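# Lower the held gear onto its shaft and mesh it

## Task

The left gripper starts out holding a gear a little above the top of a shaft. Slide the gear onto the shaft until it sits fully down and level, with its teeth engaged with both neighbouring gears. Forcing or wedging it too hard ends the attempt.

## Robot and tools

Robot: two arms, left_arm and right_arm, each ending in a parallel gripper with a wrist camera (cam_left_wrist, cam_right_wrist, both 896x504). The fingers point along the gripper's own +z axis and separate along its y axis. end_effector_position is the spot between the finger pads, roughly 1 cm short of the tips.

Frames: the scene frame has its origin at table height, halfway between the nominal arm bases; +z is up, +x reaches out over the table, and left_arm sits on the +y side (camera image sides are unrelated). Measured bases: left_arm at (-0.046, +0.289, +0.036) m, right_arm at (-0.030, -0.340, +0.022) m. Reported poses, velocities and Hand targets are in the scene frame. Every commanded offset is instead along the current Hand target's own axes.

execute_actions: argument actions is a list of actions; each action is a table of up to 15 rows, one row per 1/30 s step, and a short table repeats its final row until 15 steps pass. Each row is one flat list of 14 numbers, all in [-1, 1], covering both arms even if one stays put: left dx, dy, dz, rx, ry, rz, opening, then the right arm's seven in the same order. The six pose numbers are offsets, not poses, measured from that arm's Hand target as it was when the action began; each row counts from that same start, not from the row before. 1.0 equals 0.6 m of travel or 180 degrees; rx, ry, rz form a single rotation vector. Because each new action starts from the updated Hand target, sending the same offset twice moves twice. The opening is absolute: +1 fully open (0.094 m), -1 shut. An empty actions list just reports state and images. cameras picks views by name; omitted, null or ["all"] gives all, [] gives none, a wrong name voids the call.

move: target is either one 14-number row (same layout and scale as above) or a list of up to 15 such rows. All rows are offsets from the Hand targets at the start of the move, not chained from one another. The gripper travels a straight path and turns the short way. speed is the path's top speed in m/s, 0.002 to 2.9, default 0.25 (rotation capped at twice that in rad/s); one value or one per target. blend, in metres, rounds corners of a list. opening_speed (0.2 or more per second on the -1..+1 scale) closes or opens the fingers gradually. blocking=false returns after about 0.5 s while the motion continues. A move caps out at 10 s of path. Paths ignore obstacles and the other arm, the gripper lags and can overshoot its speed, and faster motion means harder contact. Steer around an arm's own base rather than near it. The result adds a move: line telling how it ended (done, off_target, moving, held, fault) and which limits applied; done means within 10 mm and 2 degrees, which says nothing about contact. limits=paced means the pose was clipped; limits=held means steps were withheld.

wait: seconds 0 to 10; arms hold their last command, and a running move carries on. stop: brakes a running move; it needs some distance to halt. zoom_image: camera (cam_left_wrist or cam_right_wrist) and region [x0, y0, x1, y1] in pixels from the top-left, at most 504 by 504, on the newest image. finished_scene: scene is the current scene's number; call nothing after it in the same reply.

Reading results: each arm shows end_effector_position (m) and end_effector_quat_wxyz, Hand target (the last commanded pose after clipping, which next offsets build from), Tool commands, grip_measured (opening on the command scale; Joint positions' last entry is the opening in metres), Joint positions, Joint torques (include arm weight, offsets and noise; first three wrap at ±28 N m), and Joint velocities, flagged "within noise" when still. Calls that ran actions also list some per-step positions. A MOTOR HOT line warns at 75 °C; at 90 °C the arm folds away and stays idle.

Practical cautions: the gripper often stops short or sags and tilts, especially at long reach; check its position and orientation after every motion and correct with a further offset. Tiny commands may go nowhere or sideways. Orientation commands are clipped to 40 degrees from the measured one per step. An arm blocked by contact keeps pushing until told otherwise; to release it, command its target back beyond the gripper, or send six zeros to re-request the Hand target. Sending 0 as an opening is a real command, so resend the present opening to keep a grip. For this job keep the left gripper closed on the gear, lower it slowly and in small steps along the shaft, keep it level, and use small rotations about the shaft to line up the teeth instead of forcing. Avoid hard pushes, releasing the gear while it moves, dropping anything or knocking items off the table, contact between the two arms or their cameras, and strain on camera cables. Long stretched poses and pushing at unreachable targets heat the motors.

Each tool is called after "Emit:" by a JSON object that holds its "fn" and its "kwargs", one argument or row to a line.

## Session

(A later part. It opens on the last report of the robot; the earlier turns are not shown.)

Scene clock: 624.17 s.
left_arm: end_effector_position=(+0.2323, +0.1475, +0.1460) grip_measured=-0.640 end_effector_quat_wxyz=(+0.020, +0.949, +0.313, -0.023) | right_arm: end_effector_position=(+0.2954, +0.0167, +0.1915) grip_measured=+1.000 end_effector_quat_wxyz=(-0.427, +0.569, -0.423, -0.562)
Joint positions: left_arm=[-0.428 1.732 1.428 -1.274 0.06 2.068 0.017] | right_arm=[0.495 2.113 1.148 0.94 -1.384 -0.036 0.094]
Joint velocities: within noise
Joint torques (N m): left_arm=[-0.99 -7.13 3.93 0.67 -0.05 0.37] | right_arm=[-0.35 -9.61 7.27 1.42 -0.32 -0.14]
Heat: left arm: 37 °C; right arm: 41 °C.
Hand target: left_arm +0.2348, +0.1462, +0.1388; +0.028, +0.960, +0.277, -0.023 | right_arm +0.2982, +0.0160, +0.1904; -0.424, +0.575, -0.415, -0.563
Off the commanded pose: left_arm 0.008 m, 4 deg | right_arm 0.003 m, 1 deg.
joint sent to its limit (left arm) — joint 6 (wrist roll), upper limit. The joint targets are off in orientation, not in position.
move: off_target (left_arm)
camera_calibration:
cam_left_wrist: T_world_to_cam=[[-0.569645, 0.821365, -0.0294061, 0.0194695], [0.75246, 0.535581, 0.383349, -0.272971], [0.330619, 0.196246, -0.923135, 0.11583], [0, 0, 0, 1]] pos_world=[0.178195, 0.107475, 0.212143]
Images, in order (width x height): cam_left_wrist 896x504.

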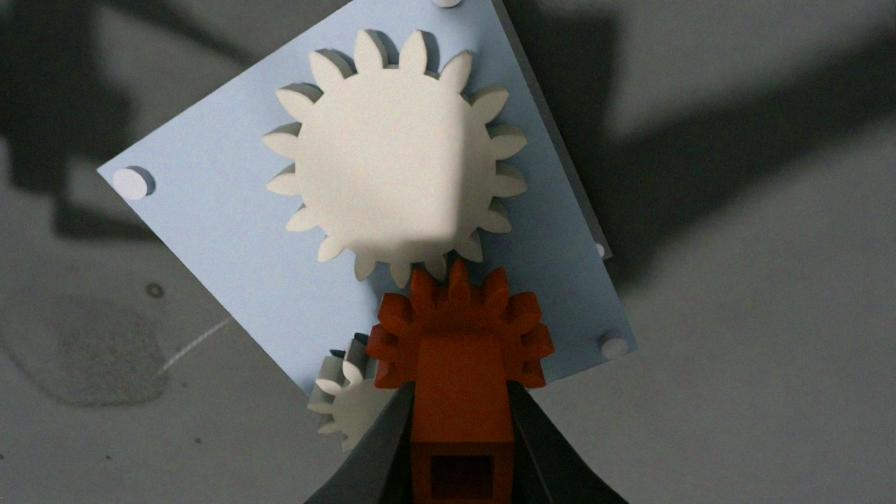

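Emit:
{"fn": "move", "kwargs": {
  "target": [0,0,0,0,0,-0.03,-1,0,0,0,0,0,0,1],
  "speed": 0.03,
  "cameras": []
}}

Emit:
{"fn": "move", "kwargs": {
  "target": [0,0,0,0,0,-0.02,-1,0,0,0,0,0,0,1],
  "speed": 0.03,
  "cameras": ["cam_left_wrist"]
}}

Emit:
{"fn": "zoom_image", "kwargs": {
  "camera": "cam_left_wrist",
  "region": [260, 210, 580, 430]
}}

Emit:
{"fn": "move", "kwargs": {
  "target": [0,0,0,0,0,-0.02,-1,0,0,0,0,0,0,1],
  "speed": 0.03,
  "cameras": ["cam_left_wrist"]
}}

Emit:
{"fn": "zoom_image", "kwargs": {
  "camera": "cam_left_wrist",
  "region": [260, 210, 580, 430]
}}

Scene clock: 640.70 s.
left_arm: end_effector_position=(+0.2322, +0.1473, +0.1460) grip_measured=-0.640 end_effector_quat_wxyz=(+0.020, +0.948, +0.316, -0.023) | right_arm: end_effector_position=(+0.2954, +0.0167, +0.1915) grip_measured=+1.000 end_effector_quat_wxyz=(-0.427, +0.569, -0.423, -0.562)
Joint positions: left_arm=[-0.428 1.732 1.428 -1.274 0.061 2.061 0.017] | right_arm=[0.495 2.113 1.148 0.94 -1.384 -0.036 0.094]
Joint velocities: within noise
Joint torques (N m): left_arm=[0.34 -6.95 4.18 0.64 0.22 0.1] | right_arm=[-0.31 -9.58 7.24 1.41 -0.33 -0.17]
Heat: left arm: 36 °C; right arm: 41 °C.
Hand target: left_arm +0.2348, +0.1462, +0.1388; +0.027, +0.946, +0.322, -0.024 | right_arm +0.2982, +0.0160, +0.1904; -0.424, +0.575, -0.415, -0.563
Off the commanded pose: left_arm 0.008 m, 1 deg | right_arm 0.003 m, 1 deg.
move: done
No camera images: "cameras" was empty.

Scene clock: 642.17 s.
left_arm: end_effector_position=(+0.2321, +0.1470, +0.1460) grip_measured=-0.640 end_effector_quat_wxyz=(+0.020, +0.939, +0.343, -0.025) | right_arm: end_effector_position=(+0.2954, +0.0167, +0.1915) grip_measured=+1.000 end_effector_quat_wxyz=(-0.427, +0.569, -0.423, -0.562)
Joint positions: left_arm=[-0.428 1.732 1.428 -1.274 0.063 2.004 0.017] | right_arm=[0.495 2.113 1.148 0.94 -1.384 -0.036 0.094]
Joint velocities: within noise
Joint torques (N m): left_arm=[0.18 -6.79 4 0.68 0.2 0.03] | right_arm=[-0.32 -9.66 7.24 1.4 -0.32 -0.16]
Heat: left arm: 36 °C; right arm: 41 °C.
Hand target: left_arm +0.2348, +0.1462, +0.1387; +0.026, +0.935, +0.352, -0.025 | right_arm +0.2982, +0.0160, +0.1904; -0.424, +0.575, -0.415, -0.563
Off the commanded pose: left_arm 0.008 m, 1 deg | right_arm 0.003 m, 1 deg.
move: done
camera_calibration:
cam_left_wrist: T_world_to_cam=[[-0.620507, 0.783736, -0.027015, 0.0366481], [0.718851, 0.582228, 0.379822, -0.271179], [0.313409, 0.216262, -0.924665, 0.117287], [0, 0, 0, 1]] pos_world=[0.180919, 0.103801, 0.212441]
Images, in order (width x height): cam_left_wrist 896x504.

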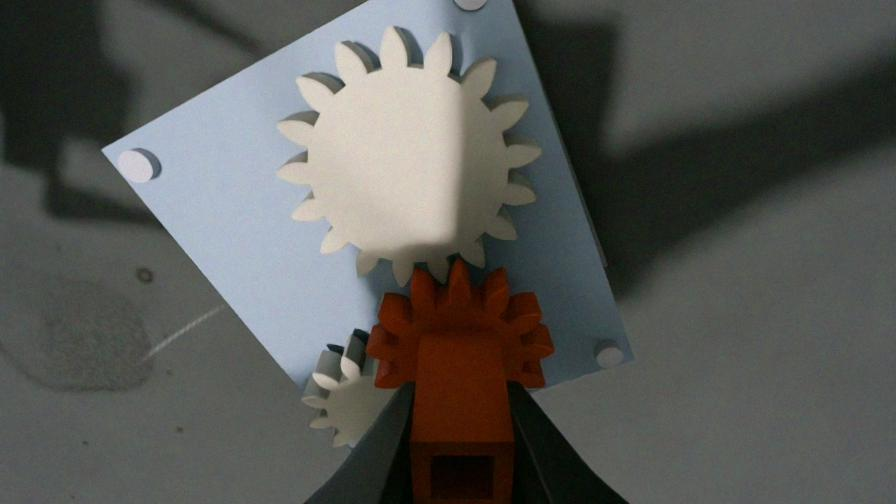

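Scaled by 1.575 from the camera's 896x504 image, which has a finer 1280x720 frame.

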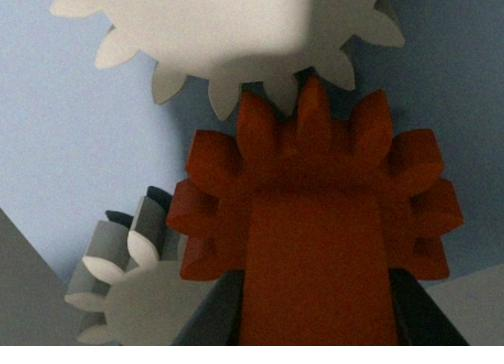

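Scene clock: 643.60 s.
left_arm: end_effector_position=(+0.2320, +0.1470, +0.1460) grip_measured=-0.640 end_effector_quat_wxyz=(+0.019, +0.928, +0.372, -0.026) | right_arm: end_effector_position=(+0.2954, +0.0167, +0.1915) grip_measured=+1.000 end_effector_quat_wxyz=(-0.427, +0.569, -0.423, -0.562)
Joint positions: left_arm=[-0.428 1.732 1.428 -1.274 0.063 1.942 0.017] | right_arm=[0.495 2.113 1.148 0.94 -1.384 -0.036 0.094]
Joint velocities: within noise
Joint torques (N m): left_arm=[0.29 -6.87 4.1 0.69 0.2 0.03] | right_arm=[-0.32 -9.61 7.2 1.4 -0.31 -0.13]
Heat: left arm: 36 °C; right arm: 41 °C.
Hand target: left_arm +0.2347, +0.1462, +0.1387; +0.025, +0.924, +0.381, -0.026 | right_arm +0.2982, +0.0160, +0.1904; -0.424, +0.575, -0.415, -0.563
Off the commanded pose: left_arm 0.008 m, 1 deg | right_arm 0.003 m, 1 deg.
move: done
camera_calibration:
cam_left_wrist: T_world_to_cam=[[-0.668283, 0.74355, -0.0230545, 0.0530103], [0.682635, 0.625261, 0.37823, -0.268742], [0.295648, 0.237027, -0.925425, 0.118508], [0, 0, 0, 1]] pos_world=[0.183842, 0.100529, 0.212539]
Images, in order (width x height): cam_left_wrist 896x504.

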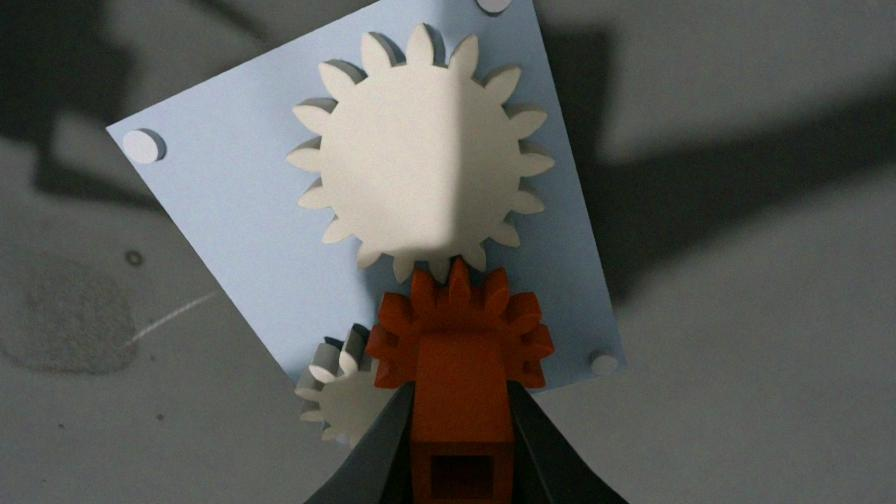

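Scaled by 1.575 from the camera's 896x504 image, which has a finer 1280x720 frame.

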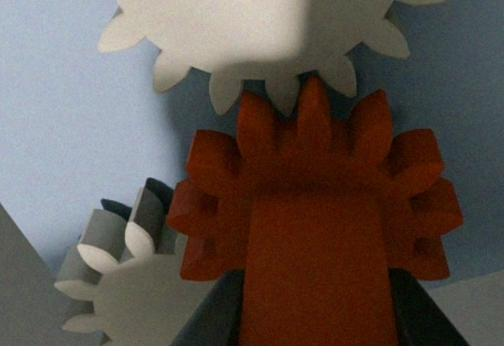

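Emit:
{"fn": "move", "kwargs": {
  "target": [0,0,0,0,0,-0.02,-1,0,0,0,0,0,0,1],
  "speed": 0.03,
  "cameras": []
}}

Emit:
{"fn": "move", "kwargs": {
  "target": [0,0,0,0,0,-0.02,-1,0,0,0,0,0,0,1],
  "speed": 0.03,
  "cameras": ["cam_left_wrist","cam_right_wrist"]
}}

Emit:
{"fn": "zoom_image", "kwargs": {
  "camera": "cam_left_wrist",
  "region": [260, 210, 580, 430]
}}

Emit:
{"fn": "zoom_image", "kwargs": {
  "camera": "cam_right_wrist",
  "region": [260, 240, 540, 430]
}}

Scene clock: 657.67 s.
left_arm: end_effector_position=(+0.2320, +0.1470, +0.1460) grip_measured=-0.640 end_effector_quat_wxyz=(+0.018, +0.915, +0.401, -0.026) | right_arm: end_effector_position=(+0.2954, +0.0167, +0.1915) grip_measured=+1.000 end_effector_quat_wxyz=(-0.427, +0.569, -0.423, -0.562)
Joint positions: left_arm=[-0.428 1.732 1.428 -1.274 0.063 1.878 0.017] | right_arm=[0.495 2.113 1.148 0.94 -1.384 -0.036 0.094]
Joint velocities: within noise
Joint torques (N m): left_arm=[0.28 -6.98 4.18 0.67 0.2 0.07] | right_arm=[-0.42 -9.63 7.23 1.4 -0.32 -0.17]
Heat: left arm: 36 °C; right arm: 41 °C.
Hand target: left_arm +0.2347, +0.1462, +0.1387; +0.024, +0.911, +0.410, -0.027 | right_arm +0.2982, +0.0160, +0.1904; -0.424, +0.575, -0.415, -0.563
Off the commanded pose: left_arm 0.008 m, 1 deg | right_arm 0.003 m, 1 deg.
move: done
No camera images: "cameras" was empty.

Scene clock: 659.10 s.
left_arm: end_effector_position=(+0.2320, +0.1470, +0.1460) grip_measured=-0.640 end_effector_quat_wxyz=(+0.017, +0.902, +0.430, -0.027) | right_arm: end_effector_position=(+0.2954, +0.0167, +0.1915) grip_measured=+1.000 end_effector_quat_wxyz=(-0.427, +0.569, -0.423, -0.562)
Joint positions: left_arm=[-0.428 1.732 1.428 -1.274 0.063 1.814 0.017] | right_arm=[0.495 2.113 1.148 0.94 -1.384 -0.036 0.094]
Joint velocities: within noise
Joint torques (N m): left_arm=[0.28 -6.86 4.14 0.68 0.2 0.07] | right_arm=[-0.34 -9.8 7.13 1.42 -0.3 -0.16]
Heat: left arm: 36 °C; right arm: 41 °C.
Hand target: left_arm +0.2347, +0.1462, +0.1387; +0.024, +0.898, +0.438, -0.027 | right_arm +0.2982, +0.0160, +0.1904; -0.424, +0.575, -0.415, -0.563
Off the commanded pose: left_arm 0.008 m, 1 deg | right_arm 0.003 m, 1 deg.
move: done
camera_calibration:
cam_left_wrist: T_world_to_cam=[[-0.757345, 0.652841, -0.0150966, 0.085871], [0.60052, 0.705357, 0.376625, -0.261311], [0.256525, 0.276169, -0.926243, 0.121913], [0, 0, 0, 1]] pos_world=[0.190683, 0.094589, 0.212634]
cam_right_wrist: T_world_to_cam=[[0.958448, 0.285007, 0.0121856, -0.288598], [0.128388, -0.392822, -0.910608, 0.183464], [-0.254743, 0.874335, -0.413091, 0.230549], [0, 0, 0, 1]] pos_world=[0.311782, -0.0472556, 0.265818]

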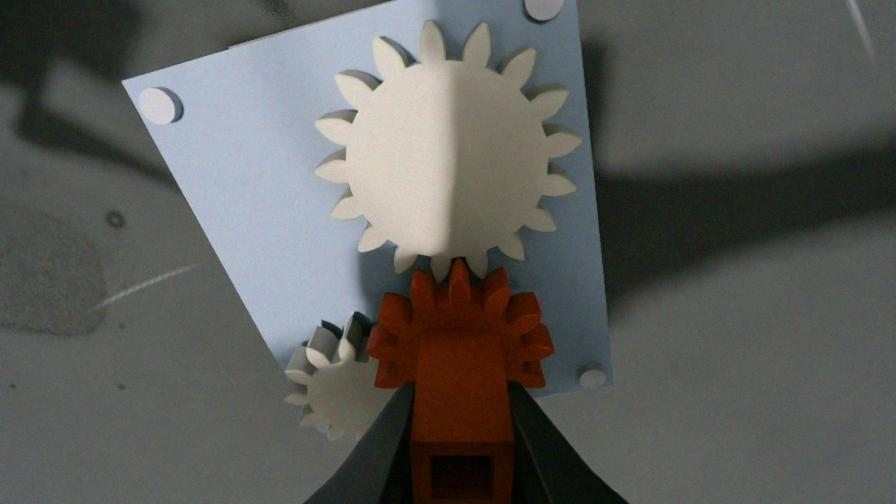

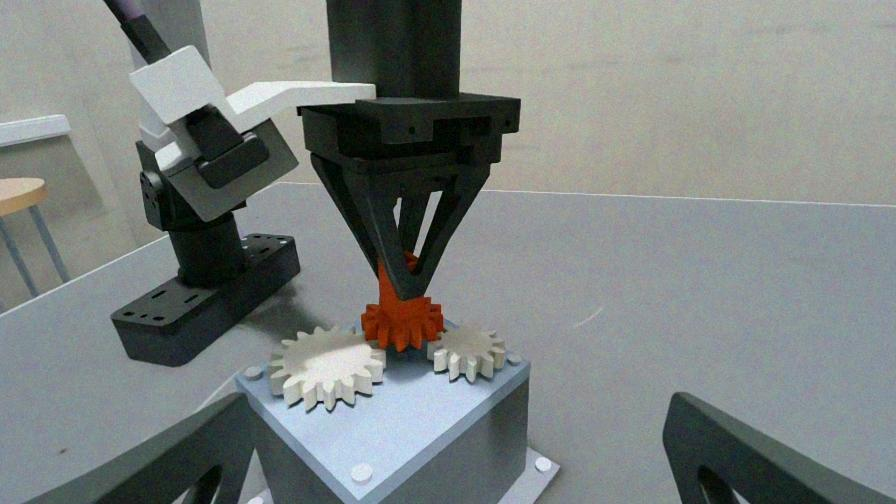

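Scaled by 1.575 from the camera's 896x504 image, which has a finer 1280x720 frame.

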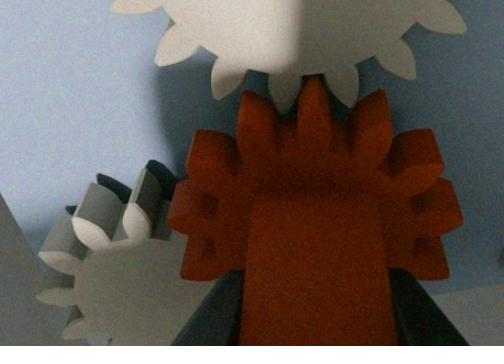

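Scaled by 1.800 from the camera's 896x504 image, which has a finer 1280x720 frame.

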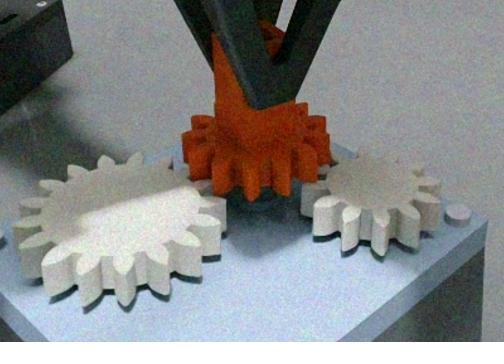

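Emit:
{"fn": "move", "kwargs": {
  "target": [0,0,0.002,0,0,-0.015,-1,0,0,0,0,0,0,1],
  "speed": 0.03,
  "cameras": []
}}

Emit:
{"fn": "move", "kwargs": {
  "target": [0,0,0,0,0,-0.015,-1,0,0,0,0,0,0,1],
  "speed": 0.03,
  "cameras": []
}}

Emit:
{"fn": "move", "kwargs": {
  "target": [0,0,0,0,0,-0.015,-1,0,0,0,0,0,0,1],
  "speed": 0.03,
  "cameras": ["cam_left_wrist","cam_right_wrist"]
}}

Emit:
{"fn": "zoom_image", "kwargs": {
  "camera": "cam_left_wrist",
  "region": [260, 210, 580, 430]
}}

Emit:
{"fn": "zoom_image", "kwargs": {
  "camera": "cam_right_wrist",
  "region": [260, 240, 540, 430]
}}

Scene clock: 674.73 s.
left_arm: end_effector_position=(+0.2316, +0.1472, +0.1459) grip_measured=-0.640 end_effector_quat_wxyz=(+0.017, +0.892, +0.451, -0.027) | right_arm: end_effector_position=(+0.2954, +0.0167, +0.1915) grip_measured=+1.000 end_effector_quat_wxyz=(-0.427, +0.569, -0.423, -0.562)
Joint positions: left_arm=[-0.428 1.73 1.426 -1.274 0.063 1.768 0.017] | right_arm=[0.495 2.113 1.148 0.94 -1.384 -0.036 0.094]
Joint velocities: within noise
Joint torques (N m): left_arm=[0.27 -6.72 3.93 0.74 0.21 0.06] | right_arm=[-0.31 -9.7 7.25 1.4 -0.3 -0.14]
Heat: left arm: 35 °C; right arm: 41 °C.
Hand target: left_arm +0.2348, +0.1461, +0.1376; +0.023, +0.888, +0.459, -0.028 | right_arm +0.2982, +0.0160, +0.1904; -0.424, +0.575, -0.415, -0.563
Off the commanded pose: left_arm 0.009 m, 1 deg | right_arm 0.003 m, 1 deg.
move: done
No camera images: "cameras" was empty.

Scene clock: 675.97 s.
left_arm: end_effector_position=(+0.2316, +0.1472, +0.1459) grip_measured=-0.640 end_effector_quat_wxyz=(+0.016, +0.881, +0.472, -0.028) | right_arm: end_effector_position=(+0.2954, +0.0167, +0.1915) grip_measured=+1.000 end_effector_quat_wxyz=(-0.427, +0.569, -0.423, -0.562)
Joint positions: left_arm=[-0.428 1.73 1.426 -1.274 0.063 1.719 0.017] | right_arm=[0.495 2.113 1.148 0.94 -1.384 -0.036 0.094]
Joint velocities: within noise
Joint torques (N m): left_arm=[0.2 -6.69 3.95 0.75 0.18 0.05] | right_arm=[-0.38 -9.74 7.16 1.38 -0.3 -0.14]
Heat: left arm: 35 °C; right arm: 41 °C.
Hand target: left_arm +0.2347, +0.1462, +0.1376; +0.022, +0.876, +0.480, -0.028 | right_arm +0.2982, +0.0160, +0.1904; -0.424, +0.575, -0.415, -0.563
Off the commanded pose: left_arm 0.009 m, 1 deg | right_arm 0.003 m, 1 deg.
move: done
No camera images: "cameras" was empty.

Scene clock: 677.20 s.
left_arm: end_effector_position=(+0.2316, +0.1472, +0.1459) grip_measured=-0.640 end_effector_quat_wxyz=(+0.015, +0.869, +0.493, -0.028) | right_arm: end_effector_position=(+0.2954, +0.0167, +0.1915) grip_measured=+1.000 end_effector_quat_wxyz=(-0.427, +0.569, -0.423, -0.562)
Joint positions: left_arm=[-0.428 1.73 1.426 -1.274 0.063 1.671 0.017] | right_arm=[0.495 2.113 1.148 0.94 -1.384 -0.036 0.094]
Joint velocities: within noise
Joint torques (N m): left_arm=[0.23 -6.75 3.95 0.71 0.18 0.07] | right_arm=[-0.29 -9.63 7.31 1.42 -0.31 -0.17]
Heat: left arm: 35 °C; right arm: 41 °C.
Hand target: left_arm +0.2347, +0.1462, +0.1376; +0.022, +0.865, +0.501, -0.029 | right_arm +0.2982, +0.0160, +0.1904; -0.424, +0.575, -0.415, -0.563
Off the commanded pose: left_arm 0.009 m, 1 deg | right_arm 0.003 m, 1 deg.
move: done
camera_calibration:
cam_left_wrist: T_world_to_cam=[[-0.842649, 0.538428, -0.00610417, 0.120794], [0.497008, 0.782087, 0.375929, -0.248315], [0.207185, 0.313743, -0.926628, 0.127821], [0, 0, 0, 1]] pos_world=[0.198719, 0.0890624, 0.212529]
cam_right_wrist: T_world_to_cam=[[0.958448, 0.285007, 0.0121856, -0.288598], [0.128388, -0.392822, -0.910608, 0.183464], [-0.254743, 0.874335, -0.413091, 0.230549], [0, 0, 0, 1]] pos_world=[0.311782, -0.0472556, 0.265818]

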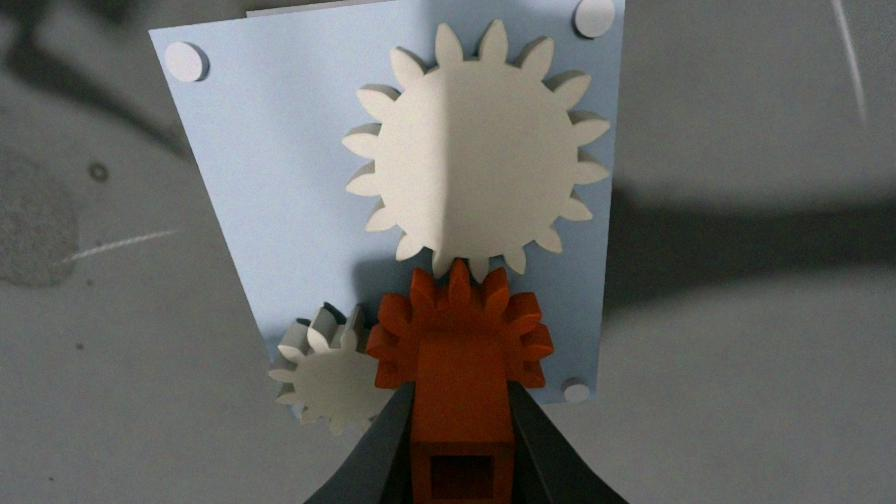

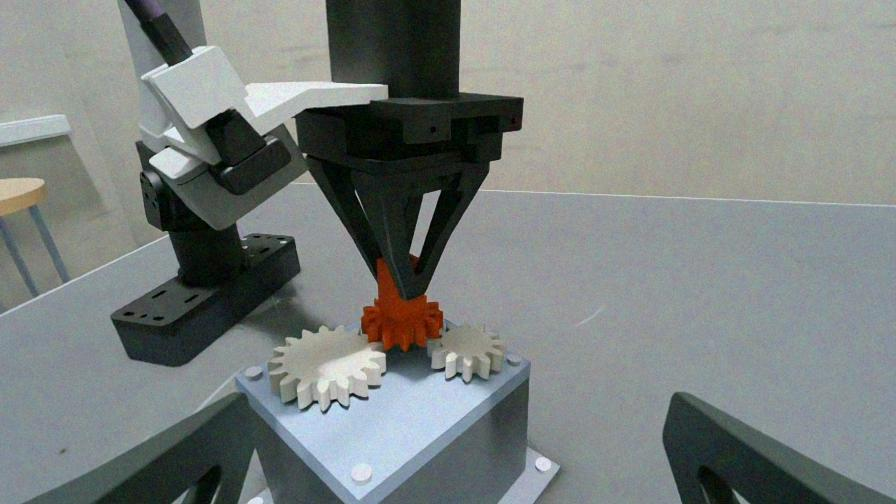

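Scaled by 1.575 from the camera's 896x504 image, which has a finer 1280x720 frame.

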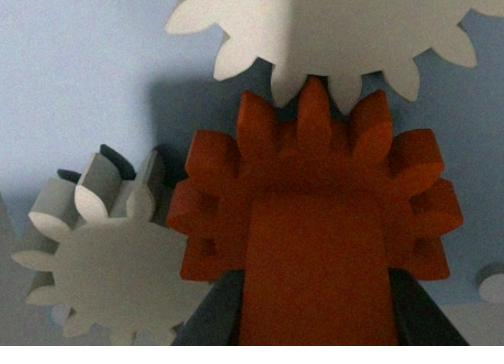

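Scaled by 1.800 from the camera's 896x504 image, which has a finer 1280x720 frame.

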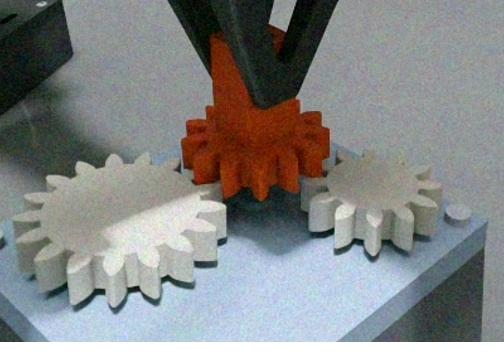

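Emit:
{"fn": "move", "kwargs": {
  "target": [0.0007,0,0.001,0,-0.005,-0.01,-1,0,0,0,0,0,0,1],
  "speed": 0.03,
  "cameras": []
}}

Emit:
{"fn": "move", "kwargs": {
  "target": [0,0,0,0,0,-0.015,-1,0,0,0,0,0,0,1],
  "speed": 0.03,
  "cameras": []
}}

Emit:
{"fn": "move", "kwargs": {
  "target": [0,0,0,0,0,-0.015,-1,0,0,0,0,0,0,1],
  "speed": 0.03,
  "cameras": ["cam_left_wrist","cam_right_wrist"]
}}

Emit:
{"fn": "zoom_image", "kwargs": {
  "camera": "cam_left_wrist",
  "region": [260, 210, 580, 430]
}}

Emit:
{"fn": "zoom_image", "kwargs": {
  "camera": "cam_right_wrist",
  "region": [340, 270, 520, 400]
}}

Scene clock: 691.00 s.
left_arm: end_effector_position=(+0.2318, +0.1475, +0.1459) grip_measured=-0.640 end_effector_quat_wxyz=(+0.020, +0.861, +0.507, -0.035) | right_arm: end_effector_position=(+0.2954, +0.0167, +0.1915) grip_measured=+1.000 end_effector_quat_wxyz=(-0.427, +0.569, -0.423, -0.562)
Joint positions: left_arm=[-0.418 1.73 1.425 -1.273 0.079 1.649 0.017] | right_arm=[0.495 2.113 1.148 0.94 -1.384 -0.036 0.094]
Joint velocities: within noise
Joint torques (N m): left_arm=[0.29 -6.54 3.88 0.76 0.22 0.07] | right_arm=[-0.39 -9.74 7.2 1.4 -0.32 -0.14]
Heat: left arm: 35 °C; right arm: 41 °C.
Hand target: left_arm +0.2349, +0.1464, +0.1369; +0.025, +0.857, +0.514, -0.036 | right_arm +0.2982, +0.0160, +0.1905; -0.424, +0.575, -0.415, -0.563
Off the commanded pose: left_arm 0.010 m, 1 deg | right_arm 0.003 m, 1 deg.
move: done
No camera images: "cameras" was empty.

Scene clock: 692.23 s.
left_arm: end_effector_position=(+0.2319, +0.1476, +0.1459) grip_measured=-0.640 end_effector_quat_wxyz=(+0.019, +0.849, +0.528, -0.035) | right_arm: end_effector_position=(+0.2954, +0.0167, +0.1915) grip_measured=+1.000 end_effector_quat_wxyz=(-0.427, +0.569, -0.423, -0.562)
Joint positions: left_arm=[-0.418 1.73 1.425 -1.273 0.079 1.602 0.017] | right_arm=[0.495 2.113 1.148 0.94 -1.384 -0.036 0.094]
Joint velocities: within noise
Joint torques (N m): left_arm=[0.34 -6.48 3.9 0.75 0.2 0.08] | right_arm=[-0.42 -9.72 7.21 1.41 -0.32 -0.13]
Heat: left arm: 35 °C; right arm: 41 °C.
Hand target: left_arm +0.2350, +0.1465, +0.1369; +0.024, +0.844, +0.534, -0.036 | right_arm +0.2982, +0.0160, +0.1905; -0.424, +0.575, -0.415, -0.563
Off the commanded pose: left_arm 0.010 m, 1 deg | right_arm 0.003 m, 1 deg.
move: done
No camera images: "cameras" was empty.

Scene clock: 693.47 s.
left_arm: end_effector_position=(+0.2319, +0.1476, +0.1459) grip_measured=-0.640 end_effector_quat_wxyz=(+0.018, +0.836, +0.548, -0.035) | right_arm: end_effector_position=(+0.2954, +0.0167, +0.1915) grip_measured=+1.000 end_effector_quat_wxyz=(-0.427, +0.569, -0.423, -0.562)
Joint positions: left_arm=[-0.418 1.73 1.425 -1.273 0.079 1.554 0.017] | right_arm=[0.495 2.113 1.148 0.94 -1.384 -0.036 0.094]
Joint velocities: within noise
Joint torques (N m): left_arm=[0.29 -6.53 3.89 0.75 0.24 0.1] | right_arm=[-0.36 -9.62 7.21 1.41 -0.32 -0.16]
Heat: left arm: 35 °C; right arm: 41 °C.
Hand target: left_arm +0.2350, +0.1465, +0.1369; +0.023, +0.831, +0.554, -0.037 | right_arm +0.2982, +0.0160, +0.1905; -0.424, +0.575, -0.415, -0.563
Off the commanded pose: left_arm 0.010 m, 1 deg | right_arm 0.003 m, 1 deg.
move: done
camera_calibration:
cam_left_wrist: T_world_to_cam=[[-0.904174, 0.427162, 0.00151792, 0.150277], [0.398751, 0.84275, 0.361622, -0.232852], [0.153192, 0.327574, -0.932324, 0.138951], [0, 0, 0, 1]] pos_world=[0.20744, 0.0865262, 0.213523]
cam_right_wrist: T_world_to_cam=[[0.958448, 0.285007, 0.0121856, -0.288598], [0.128388, -0.392822, -0.910608, 0.183464], [-0.254743, 0.874335, -0.413091, 0.230549], [0, 0, 0, 1]] pos_world=[0.311782, -0.0472556, 0.265818]

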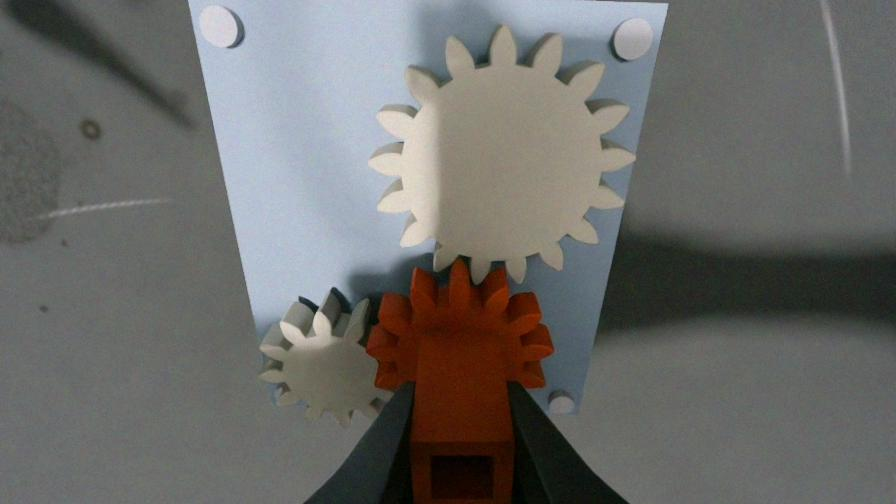

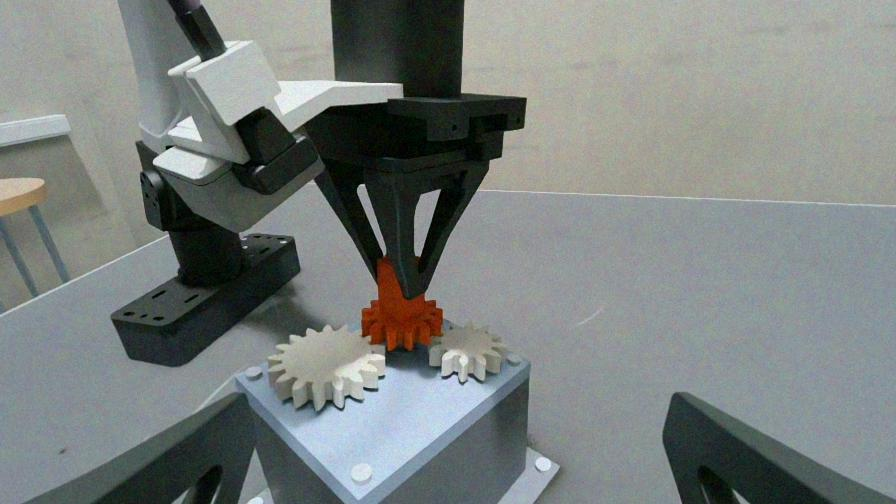

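Scaled by 1.575 from the camera's 896x504 image, which has a finer 1280x720 frame.

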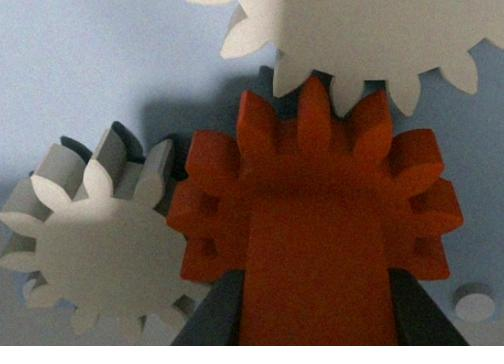

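Scaled by 2.800 from the camera's 896x504 image, which has a finer 1280x720 frame.

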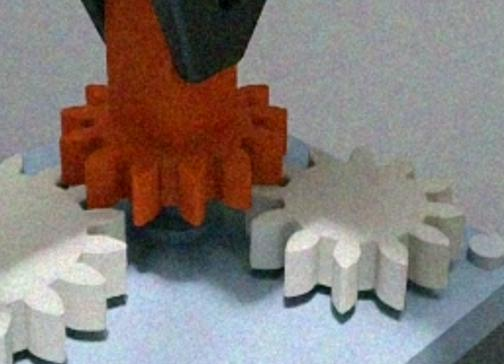

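Emit:
{"fn": "move", "kwargs": {
  "target": [0.0004,0,0.001,0,-0.003,-0.01,-1,0,0,0,0,0,0,1],
  "speed": 0.03,
  "cameras": []
}}

Emit:
{"fn": "move", "kwargs": {
  "target": [0,0,0,0,0,-0.01,-1,0,0,0,0,0,0,1],
  "speed": 0.03,
  "cameras": []
}}

Emit:
{"fn": "move", "kwargs": {
  "target": [0,0,0,0,0,-0.01,-1,0,0,0,0,0,0,1],
  "speed": 0.03,
  "cameras": ["cam_left_wrist","cam_right_wrist"]
}}

Emit:
{"fn": "zoom_image", "kwargs": {
  "camera": "cam_left_wrist",
  "region": [260, 210, 580, 430]
}}

Emit:
{"fn": "zoom_image", "kwargs": {
  "camera": "cam_right_wrist",
  "region": [340, 270, 520, 400]
}}

Scene clock: 719.13 s.
left_arm: end_effector_position=(+0.2317, +0.1479, +0.1459) grip_measured=-0.640 end_effector_quat_wxyz=(+0.020, +0.827, +0.561, -0.040) | right_arm: end_effector_position=(+0.2954, +0.0167, +0.1915) grip_measured=+1.000 end_effector_quat_wxyz=(-0.427, +0.569, -0.423, -0.562)
Joint positions: left_arm=[-0.411 1.729 1.423 -1.272 0.089 1.528 0.017] | right_arm=[0.495 2.113 1.148 0.94 -1.384 -0.036 0.094]
Joint velocities: left_arm=[-0.007 0.017 -0.012 0.051 -0.007 -0.154 0] | right_arm=[within noise]
Joint torques (N m): left_arm=[0.18 -6.5 3.78 0.76 0.21 0.11] | right_arm=[-0.34 -9.66 7.24 1.42 -0.32 -0.15]
Heat: left arm: 34 °C; right arm: 41 °C.
Hand target: left_arm +0.2350, +0.1467, +0.1364; +0.026, +0.822, +0.567, -0.041 | right_arm +0.2982, +0.0160, +0.1905; -0.424, +0.575, -0.415, -0.563
Off the commanded pose: left_arm 0.010 m, 1 deg | right_arm 0.003 m, 1 deg.
move: done
No camera images: "cameras" was empty.

Scene clock: 720.10 s.
left_arm: end_effector_position=(+0.2317, +0.1479, +0.1459) grip_measured=-0.640 end_effector_quat_wxyz=(+0.020, +0.818, +0.574, -0.040) | right_arm: end_effector_position=(+0.2954, +0.0167, +0.1915) grip_measured=+1.000 end_effector_quat_wxyz=(-0.427, +0.569, -0.423, -0.562)
Joint positions: left_arm=[-0.411 1.729 1.423 -1.272 0.089 1.496 0.017] | right_arm=[0.495 2.113 1.148 0.94 -1.384 -0.036 0.094]
Joint velocities: within noise
Joint torques (N m): left_arm=[0.28 -6.45 3.82 0.74 0.25 0.07] | right_arm=[-0.42 -9.77 7.28 1.4 -0.35 -0.15]
Heat: left arm: 34 °C; right arm: 41 °C.
Hand target: left_arm +0.2350, +0.1467, +0.1364; +0.025, +0.813, +0.580, -0.042 | right_arm +0.2982, +0.0160, +0.1905; -0.424, +0.575, -0.415, -0.563
Off the commanded pose: left_arm 0.010 m, 1 deg | right_arm 0.003 m, 1 deg.
move: done
No camera images: "cameras" was empty.

Scene clock: 721.07 s.
left_arm: end_effector_position=(+0.2317, +0.1479, +0.1459) grip_measured=-0.640 end_effector_quat_wxyz=(+0.019, +0.808, +0.587, -0.040) | right_arm: end_effector_position=(+0.2954, +0.0167, +0.1915) grip_measured=+1.000 end_effector_quat_wxyz=(-0.427, +0.569, -0.423, -0.562)
Joint positions: left_arm=[-0.411 1.729 1.423 -1.272 0.089 1.464 0.017] | right_arm=[0.495 2.113 1.148 0.94 -1.384 -0.036 0.094]
Joint velocities: within noise
Joint torques (N m): left_arm=[0.23 -6.5 3.74 0.77 0.22 0.07] | right_arm=[-0.4 -9.77 7.2 1.39 -0.32 -0.17]
Heat: left arm: 34 °C; right arm: 41 °C.
Hand target: left_arm +0.2350, +0.1467, +0.1364; +0.024, +0.804, +0.592, -0.042 | right_arm +0.2982, +0.0160, +0.1905; -0.424, +0.575, -0.415, -0.563
Off the commanded pose: left_arm 0.010 m, 1 deg | right_arm 0.003 m, 1 deg.
move: done
camera_calibration:
cam_left_wrist: T_world_to_cam=[[-0.94084, 0.338723, 0.00937832, 0.170434], [0.320019, 0.87911, 0.353204, -0.218975], [0.111393, 0.335309, -0.935499, 0.147914], [0, 0, 0, 1]] pos_world=[0.21395, 0.0851765, 0.214118]
cam_right_wrist: T_world_to_cam=[[0.958448, 0.285007, 0.0121856, -0.288598], [0.128388, -0.392822, -0.910608, 0.183464], [-0.254743, 0.874335, -0.413091, 0.230549], [0, 0, 0, 1]] pos_world=[0.311782, -0.0472556, 0.265818]

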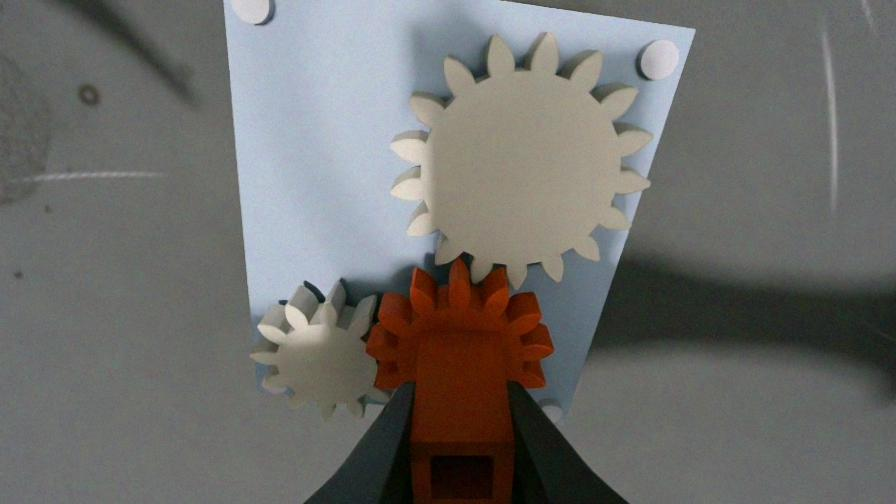

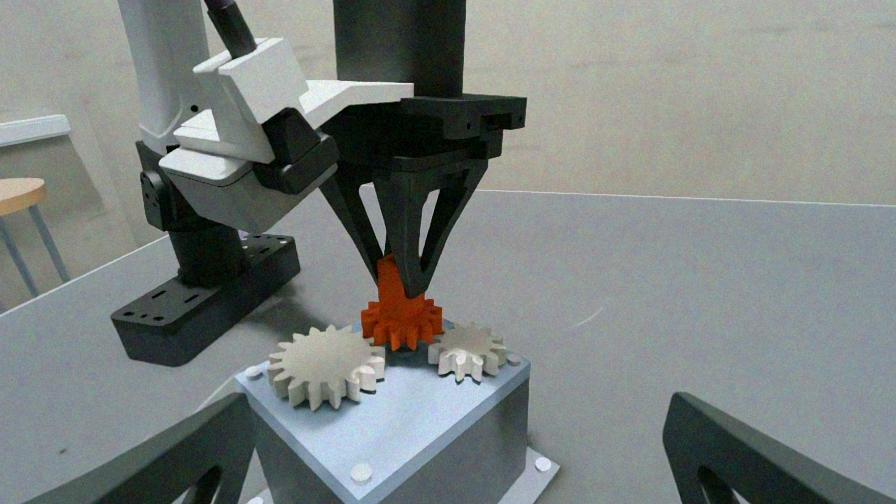

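Scaled by 1.575 from the camera's 896x504 image, which has a finer 1280x720 frame.

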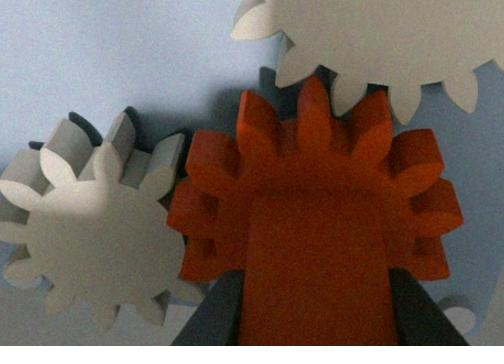

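Scaled by 2.800 from the camera's 896x504 image, which has a finer 1280x720 frame.

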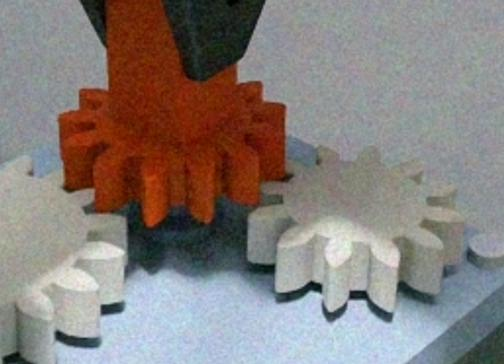

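Emit:
{"fn": "zoom_image", "kwargs": {
  "camera": "cam_left_wrist",
  "region": [240, 260, 420, 430]
}}

Scaled by 2.800 from the camera's 896x504 image, which has a finer 1280x720 frame.

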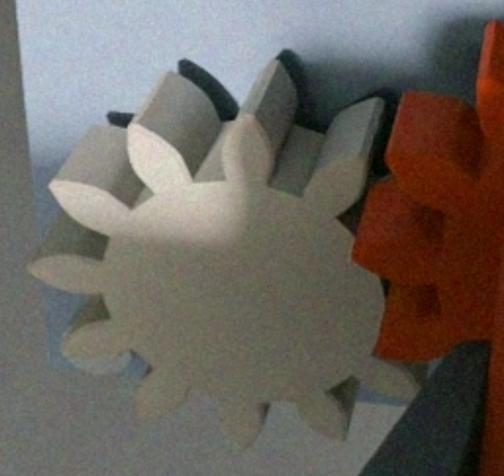

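Emit:
{"fn": "move", "kwargs": {
  "target": [0,0,0.001,0,0,-0.01,-1,0,0,0,0,0,0,1],
  "speed": 0.03,
  "cameras": []
}}

Emit:
{"fn": "move", "kwargs": {
  "target": [0,0,0,0,0,-0.01,-1,0,0,0,0,0,0,1],
  "speed": 0.03,
  "cameras": []
}}

Emit:
{"fn": "move", "kwargs": {
  "target": [0,0,0,0,0,-0.01,-1,0,0,0,0,0,0,1],
  "speed": 0.03,
  "cameras": ["cam_left_wrist","cam_right_wrist"]
}}

Emit:
{"fn": "zoom_image", "kwargs": {
  "camera": "cam_left_wrist",
  "region": [260, 210, 580, 430]
}}

Emit:
{"fn": "zoom_image", "kwargs": {
  "camera": "cam_left_wrist",
  "region": [240, 260, 420, 430]
}}

Scene clock: 788.73 s.
left_arm: end_effector_position=(+0.2318, +0.1479, +0.1459) grip_measured=-0.640 end_effector_quat_wxyz=(+0.018, +0.799, +0.600, -0.041) | right_arm: end_effector_position=(+0.2954, +0.0167, +0.1915) grip_measured=+1.000 end_effector_quat_wxyz=(-0.427, +0.569, -0.423, -0.562)
Joint positions: left_arm=[-0.411 1.729 1.423 -1.272 0.089 1.432 0.017] | right_arm=[0.495 2.113 1.148 0.94 -1.384 -0.036 0.094]
Joint velocities: within noise
Joint torques (N m): left_arm=[0.12 -6.52 3.66 0.82 0.23 0.1] | right_arm=[-0.24 -9.73 7.19 1.41 -0.33 -0.15]
Heat: left arm: 34 °C; right arm: 41 °C.
Hand target: left_arm +0.2350, +0.1466, +0.1358; +0.024, +0.795, +0.605, -0.042 | right_arm +0.2982, +0.0160, +0.1904; -0.424, +0.575, -0.415, -0.563
Off the commanded pose: left_arm 0.011 m, 1 deg | right_arm 0.003 m, 1 deg.
move: off_target (left_arm)
No camera images: "cameras" was empty.

Scene clock: 789.70 s.
left_arm: end_effector_position=(+0.2318, +0.1479, +0.1459) grip_measured=-0.640 end_effector_quat_wxyz=(+0.018, +0.789, +0.613, -0.041) | right_arm: end_effector_position=(+0.2954, +0.0167, +0.1915) grip_measured=+1.000 end_effector_quat_wxyz=(-0.427, +0.569, -0.423, -0.562)
Joint positions: left_arm=[-0.411 1.729 1.423 -1.272 0.089 1.401 0.017] | right_arm=[0.495 2.113 1.148 0.94 -1.384 -0.036 0.094]
Joint velocities: within noise
Joint torques (N m): left_arm=[0.24 -6.5 3.66 0.82 0.24 0.14] | right_arm=[-0.35 -9.65 7.19 1.4 -0.33 -0.14]
Heat: left arm: 34 °C; right arm: 41 °C.
Hand target: left_arm +0.2350, +0.1466, +0.1358; +0.023, +0.785, +0.617, -0.043 | right_arm +0.2982, +0.0160, +0.1904; -0.424, +0.575, -0.415, -0.563
Off the commanded pose: left_arm 0.011 m, 1 deg | right_arm 0.003 m, 1 deg.
move: off_target (left_arm)
No camera images: "cameras" was empty.

Scene clock: 790.67 s.
left_arm: end_effector_position=(+0.2319, +0.1478, +0.1459) grip_measured=-0.640 end_effector_quat_wxyz=(+0.017, +0.780, +0.625, -0.041) | right_arm: end_effector_position=(+0.2954, +0.0167, +0.1915) grip_measured=+1.000 end_effector_quat_wxyz=(-0.427, +0.569, -0.423, -0.562)
Joint positions: left_arm=[-0.411 1.729 1.423 -1.272 0.089 1.369 0.017] | right_arm=[0.495 2.113 1.148 0.94 -1.384 -0.036 0.094]
Joint velocities: within noise
Joint torques (N m): left_arm=[0.2 -6.46 3.58 0.81 0.22 0.12] | right_arm=[-0.32 -9.73 7.24 1.41 -0.32 -0.14]
Heat: left arm: 34 °C; right arm: 41 °C.
Hand target: left_arm +0.2350, +0.1466, +0.1358; +0.022, +0.775, +0.630, -0.043 | right_arm +0.2982, +0.0160, +0.1904; -0.424, +0.575, -0.415, -0.563
Off the commanded pose: left_arm 0.011 m, 1 deg | right_arm 0.003 m, 1 deg.
move: off_target (left_arm)
camera_calibration:
cam_left_wrist: T_world_to_cam=[[-0.968557, 0.248215, 0.016945, 0.189385], [0.237933, 0.904227, 0.354629, -0.203802], [0.0727022, 0.347511, -0.934853, 0.154943], [0, 0, 0, 1]] pos_world=[0.220657, 0.0834304, 0.213914]
cam_right_wrist: T_world_to_cam=[[0.958444, 0.285038, 0.0117925, -0.288585], [0.128075, -0.392981, -0.910584, 0.183444], [-0.254916, 0.874254, -0.413156, 0.230601], [0, 0, 0, 1]] pos_world=[0.311882, -0.0472556, 0.265719]

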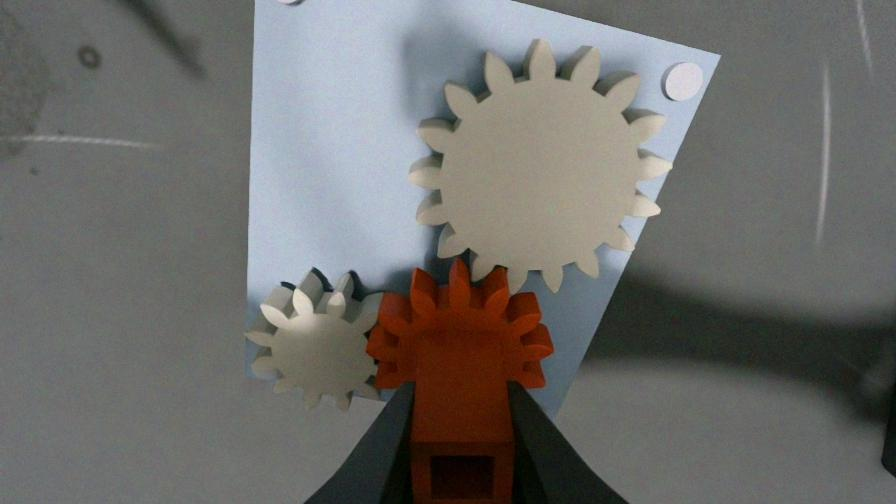

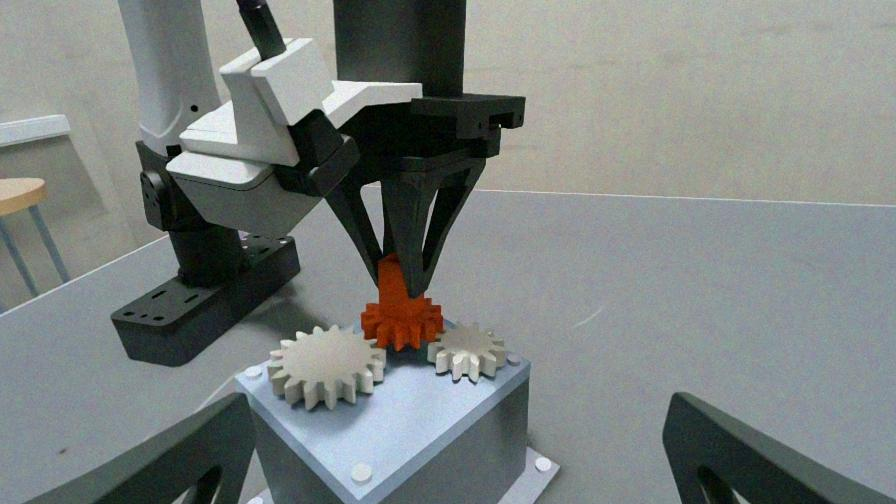

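Scaled by 1.575 from the camera's 896x504 image, which has a finer 1280x720 frame.

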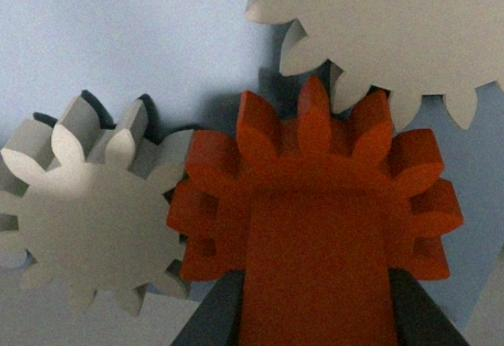

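Scaled by 2.800 from the camera's 896x504 image, which has a finer 1280x720 frame.

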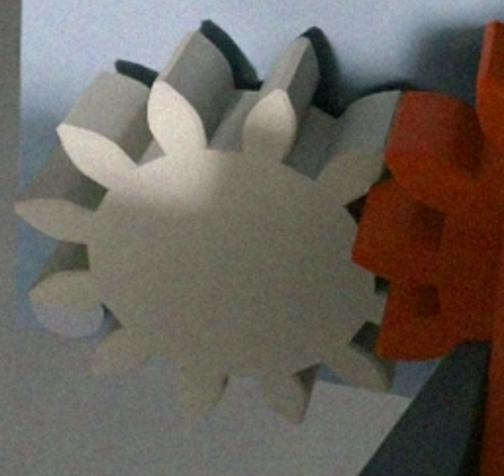

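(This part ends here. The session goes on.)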